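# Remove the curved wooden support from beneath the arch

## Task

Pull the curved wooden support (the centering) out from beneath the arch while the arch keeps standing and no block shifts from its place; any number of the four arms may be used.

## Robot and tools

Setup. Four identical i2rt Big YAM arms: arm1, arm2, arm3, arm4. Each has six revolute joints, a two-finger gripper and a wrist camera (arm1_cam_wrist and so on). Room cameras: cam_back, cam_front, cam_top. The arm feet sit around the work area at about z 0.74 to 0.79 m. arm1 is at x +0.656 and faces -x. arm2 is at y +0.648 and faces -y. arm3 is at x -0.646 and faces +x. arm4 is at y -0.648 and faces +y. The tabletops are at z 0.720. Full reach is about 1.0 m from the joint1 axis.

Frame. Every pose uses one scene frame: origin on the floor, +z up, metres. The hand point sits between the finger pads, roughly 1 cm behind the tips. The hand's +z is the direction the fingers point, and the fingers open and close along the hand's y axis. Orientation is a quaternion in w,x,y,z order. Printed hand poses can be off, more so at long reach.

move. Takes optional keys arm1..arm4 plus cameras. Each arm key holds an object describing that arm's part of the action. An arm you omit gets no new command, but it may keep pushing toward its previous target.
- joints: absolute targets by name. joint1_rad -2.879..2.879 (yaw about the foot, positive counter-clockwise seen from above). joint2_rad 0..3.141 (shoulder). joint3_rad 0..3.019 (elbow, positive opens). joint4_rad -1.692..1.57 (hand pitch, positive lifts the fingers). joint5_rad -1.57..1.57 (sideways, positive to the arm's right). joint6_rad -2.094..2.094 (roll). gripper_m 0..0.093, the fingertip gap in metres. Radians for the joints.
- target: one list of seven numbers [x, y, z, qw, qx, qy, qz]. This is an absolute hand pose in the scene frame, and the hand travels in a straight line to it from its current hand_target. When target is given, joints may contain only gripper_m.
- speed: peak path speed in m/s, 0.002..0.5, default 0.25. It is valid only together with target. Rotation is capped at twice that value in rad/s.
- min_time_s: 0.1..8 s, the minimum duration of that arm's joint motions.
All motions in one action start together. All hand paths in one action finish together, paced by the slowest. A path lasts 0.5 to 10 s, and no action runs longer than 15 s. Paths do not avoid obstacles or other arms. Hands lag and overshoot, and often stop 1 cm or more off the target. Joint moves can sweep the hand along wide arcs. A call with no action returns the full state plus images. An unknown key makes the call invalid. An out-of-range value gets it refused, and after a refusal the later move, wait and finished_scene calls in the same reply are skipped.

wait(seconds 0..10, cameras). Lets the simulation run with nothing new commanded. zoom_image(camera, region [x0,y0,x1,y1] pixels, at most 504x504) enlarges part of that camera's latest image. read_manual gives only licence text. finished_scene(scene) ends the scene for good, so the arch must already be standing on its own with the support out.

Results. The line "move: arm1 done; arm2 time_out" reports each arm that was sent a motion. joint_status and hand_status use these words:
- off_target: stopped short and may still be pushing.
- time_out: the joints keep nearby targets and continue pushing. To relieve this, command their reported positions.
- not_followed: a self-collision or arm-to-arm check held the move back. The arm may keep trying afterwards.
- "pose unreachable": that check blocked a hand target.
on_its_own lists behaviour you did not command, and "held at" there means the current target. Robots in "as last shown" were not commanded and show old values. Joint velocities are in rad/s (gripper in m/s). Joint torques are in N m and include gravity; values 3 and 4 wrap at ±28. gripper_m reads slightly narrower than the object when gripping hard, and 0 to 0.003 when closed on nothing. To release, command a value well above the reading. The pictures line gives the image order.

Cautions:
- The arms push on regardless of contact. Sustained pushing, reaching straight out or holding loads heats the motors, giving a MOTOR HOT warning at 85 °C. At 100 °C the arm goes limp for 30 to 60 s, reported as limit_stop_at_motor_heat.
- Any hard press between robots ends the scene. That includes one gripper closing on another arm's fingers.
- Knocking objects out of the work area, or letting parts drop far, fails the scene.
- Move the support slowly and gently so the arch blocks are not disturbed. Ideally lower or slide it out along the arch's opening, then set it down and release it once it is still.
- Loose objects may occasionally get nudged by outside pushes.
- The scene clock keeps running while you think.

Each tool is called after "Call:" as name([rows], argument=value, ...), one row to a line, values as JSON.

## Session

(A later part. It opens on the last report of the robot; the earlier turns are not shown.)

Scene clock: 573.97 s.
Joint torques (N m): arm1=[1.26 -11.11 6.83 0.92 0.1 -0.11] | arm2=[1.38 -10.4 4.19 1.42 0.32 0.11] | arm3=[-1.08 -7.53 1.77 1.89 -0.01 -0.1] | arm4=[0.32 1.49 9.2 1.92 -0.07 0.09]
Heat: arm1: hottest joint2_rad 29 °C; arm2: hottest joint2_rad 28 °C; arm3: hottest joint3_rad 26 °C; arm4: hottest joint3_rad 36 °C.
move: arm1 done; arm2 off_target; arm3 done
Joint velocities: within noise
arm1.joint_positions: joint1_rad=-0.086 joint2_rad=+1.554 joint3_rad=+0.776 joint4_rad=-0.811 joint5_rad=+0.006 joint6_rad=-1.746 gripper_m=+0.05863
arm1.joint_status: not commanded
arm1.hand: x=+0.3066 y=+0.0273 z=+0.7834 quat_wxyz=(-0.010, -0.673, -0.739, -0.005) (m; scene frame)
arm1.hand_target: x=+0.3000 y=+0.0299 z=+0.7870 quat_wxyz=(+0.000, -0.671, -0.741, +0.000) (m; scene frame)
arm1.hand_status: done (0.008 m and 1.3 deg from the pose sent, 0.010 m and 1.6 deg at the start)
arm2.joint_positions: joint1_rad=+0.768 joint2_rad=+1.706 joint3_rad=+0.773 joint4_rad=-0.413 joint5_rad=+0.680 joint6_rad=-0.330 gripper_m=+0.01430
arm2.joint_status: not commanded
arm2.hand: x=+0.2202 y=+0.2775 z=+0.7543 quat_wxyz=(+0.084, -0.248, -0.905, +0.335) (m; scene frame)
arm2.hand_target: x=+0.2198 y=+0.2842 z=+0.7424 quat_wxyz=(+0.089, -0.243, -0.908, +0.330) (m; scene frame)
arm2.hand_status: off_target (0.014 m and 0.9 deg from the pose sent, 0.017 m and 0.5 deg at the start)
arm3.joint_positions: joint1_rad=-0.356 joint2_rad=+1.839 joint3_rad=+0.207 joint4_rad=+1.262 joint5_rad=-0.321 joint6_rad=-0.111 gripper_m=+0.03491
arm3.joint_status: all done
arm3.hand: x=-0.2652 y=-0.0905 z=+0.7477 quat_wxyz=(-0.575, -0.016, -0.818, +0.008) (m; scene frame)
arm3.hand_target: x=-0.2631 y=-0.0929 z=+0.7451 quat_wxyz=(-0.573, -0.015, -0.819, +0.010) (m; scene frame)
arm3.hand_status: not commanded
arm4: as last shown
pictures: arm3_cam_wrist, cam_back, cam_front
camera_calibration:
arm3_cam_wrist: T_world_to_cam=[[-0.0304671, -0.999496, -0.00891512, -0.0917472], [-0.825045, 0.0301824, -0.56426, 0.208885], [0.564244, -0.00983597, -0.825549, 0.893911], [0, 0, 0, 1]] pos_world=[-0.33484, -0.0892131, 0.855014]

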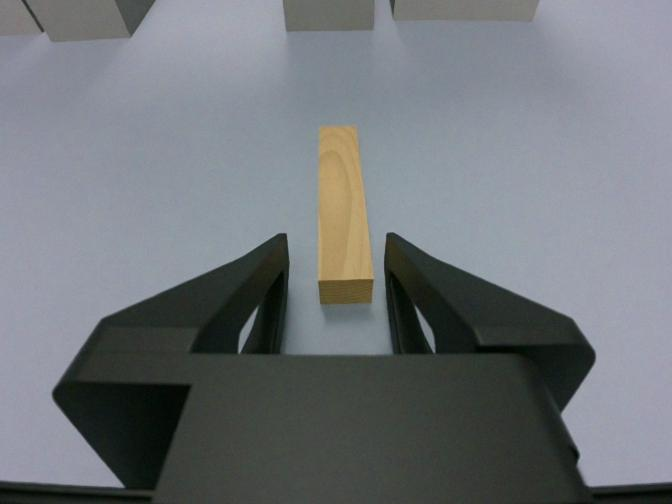

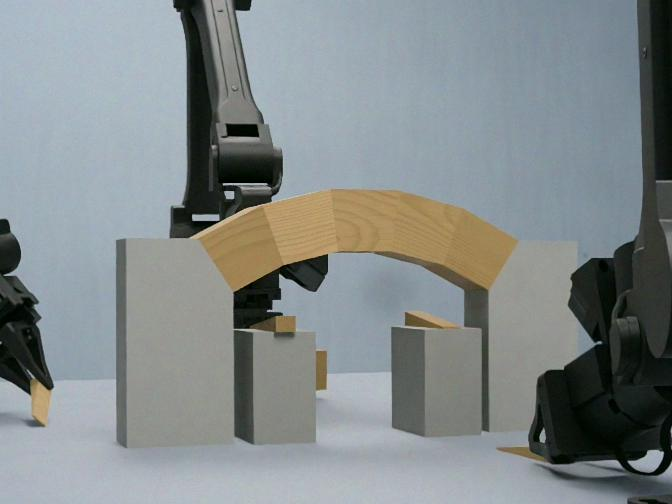

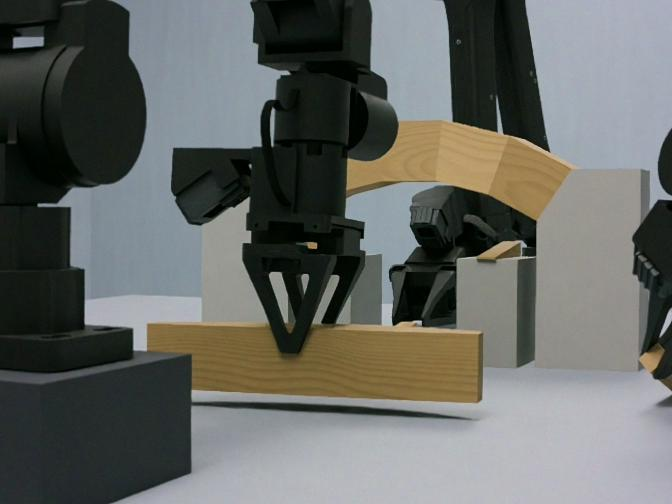

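Call:
move(arm1={"target": [0.30, 0.03, 0.780, 0, 0.6711, 0.7414, 0], "speed": 0.02}, arm2={"target": [0.22, 0.284, 0.736, -0.0885, 0.2432, 0.9076, -0.3304], "speed": 0.03}, arm3={"target": [-0.30, -0.092, 0.82, 0.6292, 0.01, 0.7769, -0.01], "speed": 0.15}, cameras=["cam_front"])

Call:
move(arm1={"target": [0.30, 0.03, 0.774, 0, 0.6711, 0.7414, 0], "speed": 0.02}, arm2={"joints": {"gripper_m": 0.04}}, cameras=["cam_front", "arm2_cam_wrist"])

Call:
zoom_image(camera="cam_front", region=[120, 280, 520, 450])

Scene clock: 589.87 s.
Joint torques (N m): arm1=[1.32 -11.05 6.61 0.92 0.09 -0.12] | arm2=[1.61 -9.82 4 1.59 0.04 0.11] | arm3=[-0.62 -6.59 2.51 1.42 -0.13 -0.06] | arm4=[0.32 1.49 9.21 1.91 -0.07 0.08]
Heat: arm1: hottest joint2_rad 29 °C; arm2: hottest joint2_rad 27 °C; arm3: hottest joint3_rad 26 °C; arm4: hottest joint3_rad 36 °C.
move: arm1 done; arm2 off_target; arm3 done
Joint velocities: within noise
arm1.joint_positions: joint1_rad=-0.086 joint2_rad=+1.569 joint3_rad=+0.771 joint4_rad=-0.789 joint5_rad=+0.006 joint6_rad=-1.747 gripper_m=+0.05863
arm1.joint_status: not commanded
arm1.hand: x=+0.3061 y=+0.0273 z=+0.7770 quat_wxyz=(-0.009, -0.673, -0.740, -0.005) (m; scene frame)
arm1.hand_target: x=+0.3000 y=+0.0299 z=+0.7801 quat_wxyz=(+0.000, -0.671, -0.741, +0.000) (m; scene frame)
arm1.hand_status: done (0.007 m and 1.2 deg from the pose sent, 0.008 m and 1.3 deg at the start)
arm2.joint_positions: joint1_rad=+0.768 joint2_rad=+1.713 joint3_rad=+0.773 joint4_rad=-0.398 joint5_rad=+0.688 joint6_rad=-0.330 gripper_m=+0.01430
arm2.joint_status: not commanded
arm2.hand: x=+0.2206 y=+0.2755 z=+0.7531 quat_wxyz=(+0.083, -0.249, -0.903, +0.340) (m; scene frame)
arm2.hand_target: x=+0.2194 y=+0.2844 z=+0.7367 quat_wxyz=(+0.089, -0.243, -0.908, +0.330) (m; scene frame)
arm2.hand_status: off_target (0.019 m and 1.5 deg from the pose sent, 0.019 m and 1.0 deg at the start)
arm3.joint_positions: joint1_rad=-0.437 joint2_rad=+1.507 joint3_rad=+0.098 joint4_rad=+1.184 joint5_rad=-0.419 joint6_rad=-0.105 gripper_m=+0.03491
arm3.joint_status: not commanded
arm3.hand: x=-0.2968 y=-0.0915 z=+0.8217 quat_wxyz=(-0.632, -0.004, -0.775, +0.013) (m; scene frame)
arm3.hand_target: x=-0.3000 y=-0.0919 z=+0.8200 quat_wxyz=(-0.629, -0.010, -0.777, +0.010) (m; scene frame)
arm3.hand_status: done (0.004 m and 0.9 deg from the pose sent, 0.080 m and 7.9 deg at the start)
arm4: as last shown
pictures: cam_front

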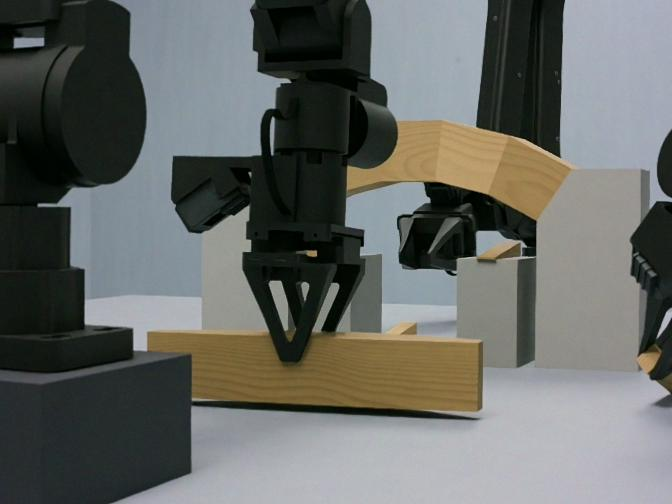

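Scene clock: 590.83 s.
Joint torques (N m): arm1=[1.44 -11.16 6.48 0.94 0.09 -0.1] | arm2=[1.55 -10.87 4.33 1.33 0.32 0.1] | arm3=[-1.03 -6.89 2.28 1.42 -0.13 -0.06] | arm4=[0.32 1.49 9.21 1.91 -0.07 0.09]
Heat: arm1: hottest joint2_rad 29 °C; arm2: hottest joint2_rad 27 °C; arm3: hottest joint3_rad 26 °C; arm4: hottest joint3_rad 36 °C.
move: arm1 done; arm2 done
Joint velocities: within noise
arm1.joint_positions: joint1_rad=-0.086 joint2_rad=+1.583 joint3_rad=+0.766 joint4_rad=-0.771 joint5_rad=+0.006 joint6_rad=-1.747 gripper_m=+0.05863
arm1.joint_status: not commanded
arm1.hand: x=+0.3061 y=+0.0272 z=+0.7711 quat_wxyz=(-0.009, -0.673, -0.740, -0.005) (m; scene frame)
arm1.hand_target: x=+0.3000 y=+0.0299 z=+0.7741 quat_wxyz=(+0.000, -0.671, -0.741, +0.000) (m; scene frame)
arm1.hand_status: done (0.007 m and 1.2 deg from the pose sent, 0.007 m and 1.2 deg at the start)
arm2.joint_positions: joint1_rad=+0.768 joint2_rad=+1.728 joint3_rad=+0.766 joint4_rad=-0.393 joint5_rad=+0.680 joint6_rad=-0.330 gripper_m=+0.03988
arm2.joint_status: all done
arm2.hand: x=+0.2182 y=+0.2797 z=+0.7448 quat_wxyz=(+0.088, -0.246, -0.906, +0.333) (m; scene frame)
arm2.hand_target: x=+0.2196 y=+0.2843 z=+0.7368 quat_wxyz=(+0.089, -0.243, -0.908, +0.330) (m; scene frame)
arm2.hand_status: not commanded
arm3, arm4: as last shown
arm3.joint_positions: joint1_rad=-0.437 joint2_rad=+1.507 joint3_rad=+0.098 joint4_rad=+1.183 joint5_rad=-0.419 joint6_rad=-0.105 gripper_m=+0.03491
arm3.hand: x=-0.2968 y=-0.0914 z=+0.8216 quat_wxyz=(-0.632, -0.004, -0.775, +0.013) (m; scene frame)
pictures: arm2_cam_wrist, cam_front
camera_calibration:
arm2_cam_wrist: T_world_to_cam=[[-0.379571, -0.667281, 0.640829, -0.207938], [-0.517844, 0.727231, 0.450525, -0.423033], [-0.766657, -0.160843, -0.621583, 0.805238], [0, 0, 0, 1]] pos_world=[0.319349, 0.298407, 0.824362]

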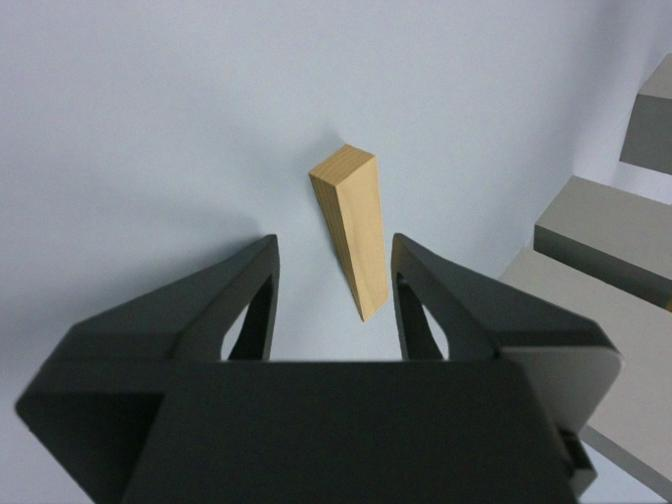

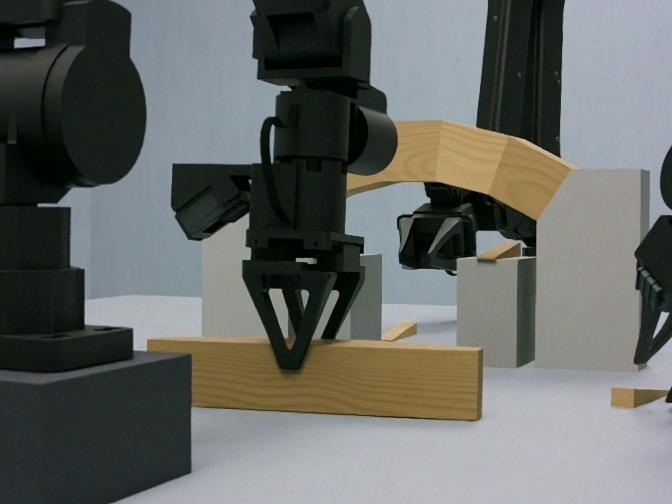

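Scaled by 1.260 from the camera's 672x504 image, which has a finer 960x720 frame.

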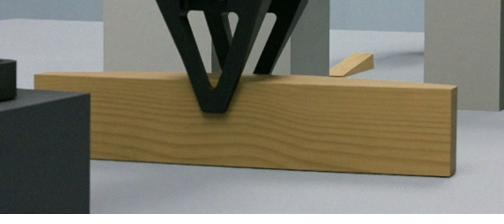

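Call:
move(arm1={"target": [0.30, 0.03, 0.769, 0, 0.6711, 0.7414, 0], "speed": 0.02}, arm2={"target": [0.24, 0.30, 0.84, -0.0885, 0.2432, 0.9076, -0.3304], "speed": 0.2}, cameras=["cam_front"])

Call:
zoom_image(camera="cam_front", region=[120, 280, 520, 450])

Scene clock: 597.23 s.
Joint torques (N m): arm1=[1.26 -10.4 6.13 1.05 0.1 -0.1] | arm2=[1.44 -11.16 8.75 0.12 0.49 0.11] | arm3=[-1.2 -6.53 2.41 1.51 -0.16 -0.07] | arm4=[0.32 1.55 9.21 1.91 -0.07 0.09]
Heat: arm1: hottest joint2_rad 29 °C; arm2: hottest joint2_rad 27 °C; arm3: hottest joint3_rad 26 °C; arm4: hottest joint3_rad 36 °C.
move: arm1 done; arm2 off_target
Joint velocities: within noise
arm1.joint_positions: joint1_rad=-0.086 joint2_rad=+1.584 joint3_rad=+0.766 joint4_rad=-0.758 joint5_rad=+0.006 joint6_rad=-1.748 gripper_m=+0.05863
arm1.joint_status: not commanded
arm1.hand: x=+0.3032 y=+0.0275 z=+0.7706 quat_wxyz=(-0.005, -0.672, -0.740, -0.001) (m; scene frame)
arm1.hand_target: x=+0.3000 y=+0.0299 z=+0.7690 quat_wxyz=(+0.000, -0.671, -0.741, +0.000) (m; scene frame)
arm1.hand_status: done (0.004 m and 0.6 deg from the pose sent, 0.007 m and 1.2 deg at the start)
arm2.joint_positions: joint1_rad=+0.836 joint2_rad=+1.524 joint3_rad=+0.824 joint4_rad=-0.747 joint5_rad=+0.688 joint6_rad=-0.246 gripper_m=+0.03988
arm2.joint_status: not commanded
arm2.hand: x=+0.2254 y=+0.3081 z=+0.8277 quat_wxyz=(+0.102, -0.239, -0.910, +0.323) (m; scene frame)
arm2.hand_target: x=+0.2396 y=+0.3004 z=+0.8402 quat_wxyz=(+0.088, -0.243, -0.908, +0.330) (m; scene frame)
arm2.hand_status: off_target (0.021 m and 1.9 deg from the pose sent, 0.100 m and 0.5 deg at the start)
arm3: as last shown
arm4.joint_positions: joint1_rad=+0.622 joint2_rad=+0.624 joint3_rad=+1.374 joint4_rad=-1.360 joint5_rad=+0.027 joint6_rad=-0.505 gripper_m=+0.09396
arm4.joint_status: not commanded
arm4.hand: x=-0.1300 y=-0.4569 z=+1.3041 quat_wxyz=(-0.306, +0.867, -0.183, -0.347) (m; scene frame)
arm4.hand_target: x=-0.1285 y=-0.4586 z=+1.3185 quat_wxyz=(-0.316, +0.860, -0.182, -0.358) (m; scene frame)
arm4.hand_status: not commanded
pictures: cam_front

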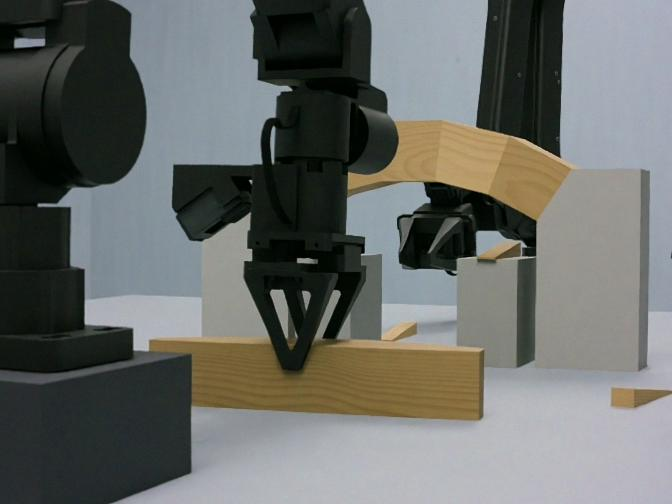

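Scaled by 1.260 from the camera's 672x504 image, which has a finer 960x720 frame.

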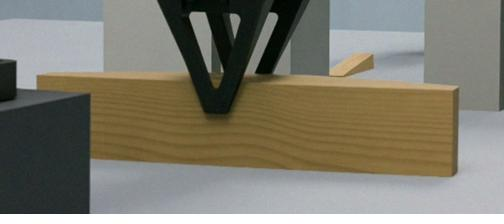

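Call:
move(arm1={"joints": {"gripper_m": 0.078}})

Call:
move(arm1={"target": [0.305, 0.03, 0.88, 0, 0.6711, 0.7414, 0], "speed": 0.12}, cameras=["cam_front", "cam_top", "cam_back"])

Scene clock: 602.83 s.
Joint torques (N m): arm1=[1.44 -10.58 6.15 0.99 0.07 -0.09] | arm2=[1.55 -10.99 8.75 0.21 0.51 0.11] | arm3=[-0.73 -6.48 2.51 1.47 -0.13 -0.01] | arm4=[0.32 1.49 9.21 1.91 -0.07 0.08]
Heat: arm1: hottest joint2_rad 29 °C; arm2: hottest joint2_rad 27 °C; arm3: hottest joint3_rad 26 °C; arm4: hottest joint3_rad 36 °C.
move: arm1 done
Joint velocities: within noise
arm1.joint_positions: joint1_rad=-0.086 joint2_rad=+1.585 joint3_rad=+0.766 joint4_rad=-0.756 joint5_rad=+0.007 joint6_rad=-1.748 gripper_m=+0.07781
arm1.joint_status: all done
arm1.hand: x=+0.3029 y=+0.0276 z=+0.7704 quat_wxyz=(-0.004, -0.672, -0.740, -0.001) (m; scene frame)
arm1.hand_target: x=+0.3000 y=+0.0300 z=+0.7691 quat_wxyz=(+0.000, -0.671, -0.741, +0.000) (m; scene frame)
arm1.hand_status: not commanded
arm2.joint_positions: joint1_rad=+0.836 joint2_rad=+1.524 joint3_rad=+0.824 joint4_rad=-0.747 joint5_rad=+0.688 joint6_rad=-0.245 gripper_m=+0.03988
arm2.joint_status: not commanded
arm2.hand: x=+0.2254 y=+0.3082 z=+0.8277 quat_wxyz=(+0.102, -0.240, -0.910, +0.323) (m; scene frame)
arm2.hand_target: x=+0.2396 y=+0.3005 z=+0.8402 quat_wxyz=(+0.088, -0.243, -0.908, +0.330) (m; scene frame)
arm2.hand_status: not commanded
arm3, arm4: as last shown
pictures: none

Scene clock: 604.50 s.
Joint torques (N m): arm1=[1.44 -9.93 11.14 0.18 0.07 -0.08] | arm2=[1.55 -11.11 8.7 0.21 0.5 0.11] | arm3=[-0.91 -6.65 2.48 1.43 -0.12 0.03] | arm4=[0.26 1.49 9.2 1.91 -0.07 0.09]
Heat: arm1: hottest joint2_rad 29 °C; arm2: hottest joint2_rad 27 °C; arm3: hottest joint3_rad 26 °C; arm4: hottest joint3_rad 36 °C.
move: arm1 off_target
Joint velocities: within noise
arm1.joint_positions: joint1_rad=-0.086 joint2_rad=+1.374 joint3_rad=+0.847 joint4_rad=-1.077 joint5_rad=+0.007 joint6_rad=-1.748 gripper_m=+0.07790
arm1.joint_status: not commanded
arm1.hand: x=+0.3210 y=+0.0271 z=+0.8644 quat_wxyz=(-0.015, -0.672, -0.740, -0.010) (m; scene frame)
arm1.hand_target: x=+0.3056 y=+0.0299 z=+0.8800 quat_wxyz=(+0.000, -0.671, -0.741, +0.000) (m; scene frame)
arm1.hand_status: off_target (0.022 m and 2.1 deg from the pose sent, 0.110 m and 0.5 deg at the start)
arm2, arm3, arm4: as last shown
pictures: cam_back, cam_front, cam_top

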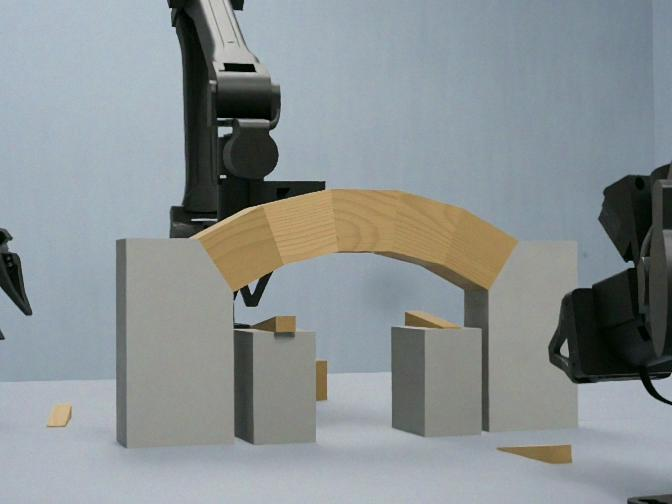

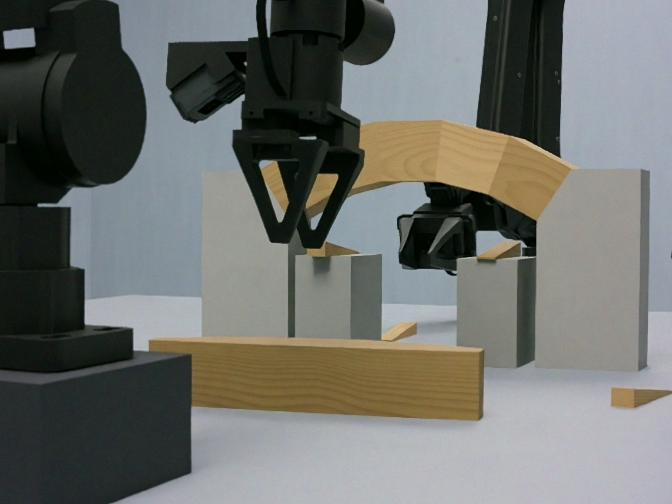

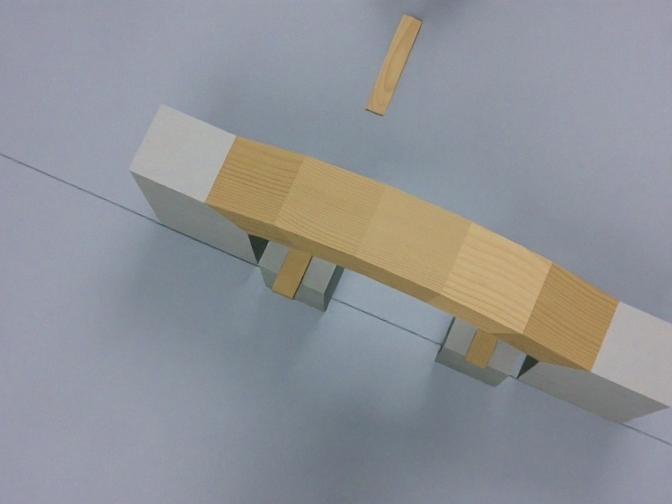

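All clear: the arch stands unaided, the support and wedges rest on the table.

Call:
finished_scene(scene=2)

The scene is finished: the task was done.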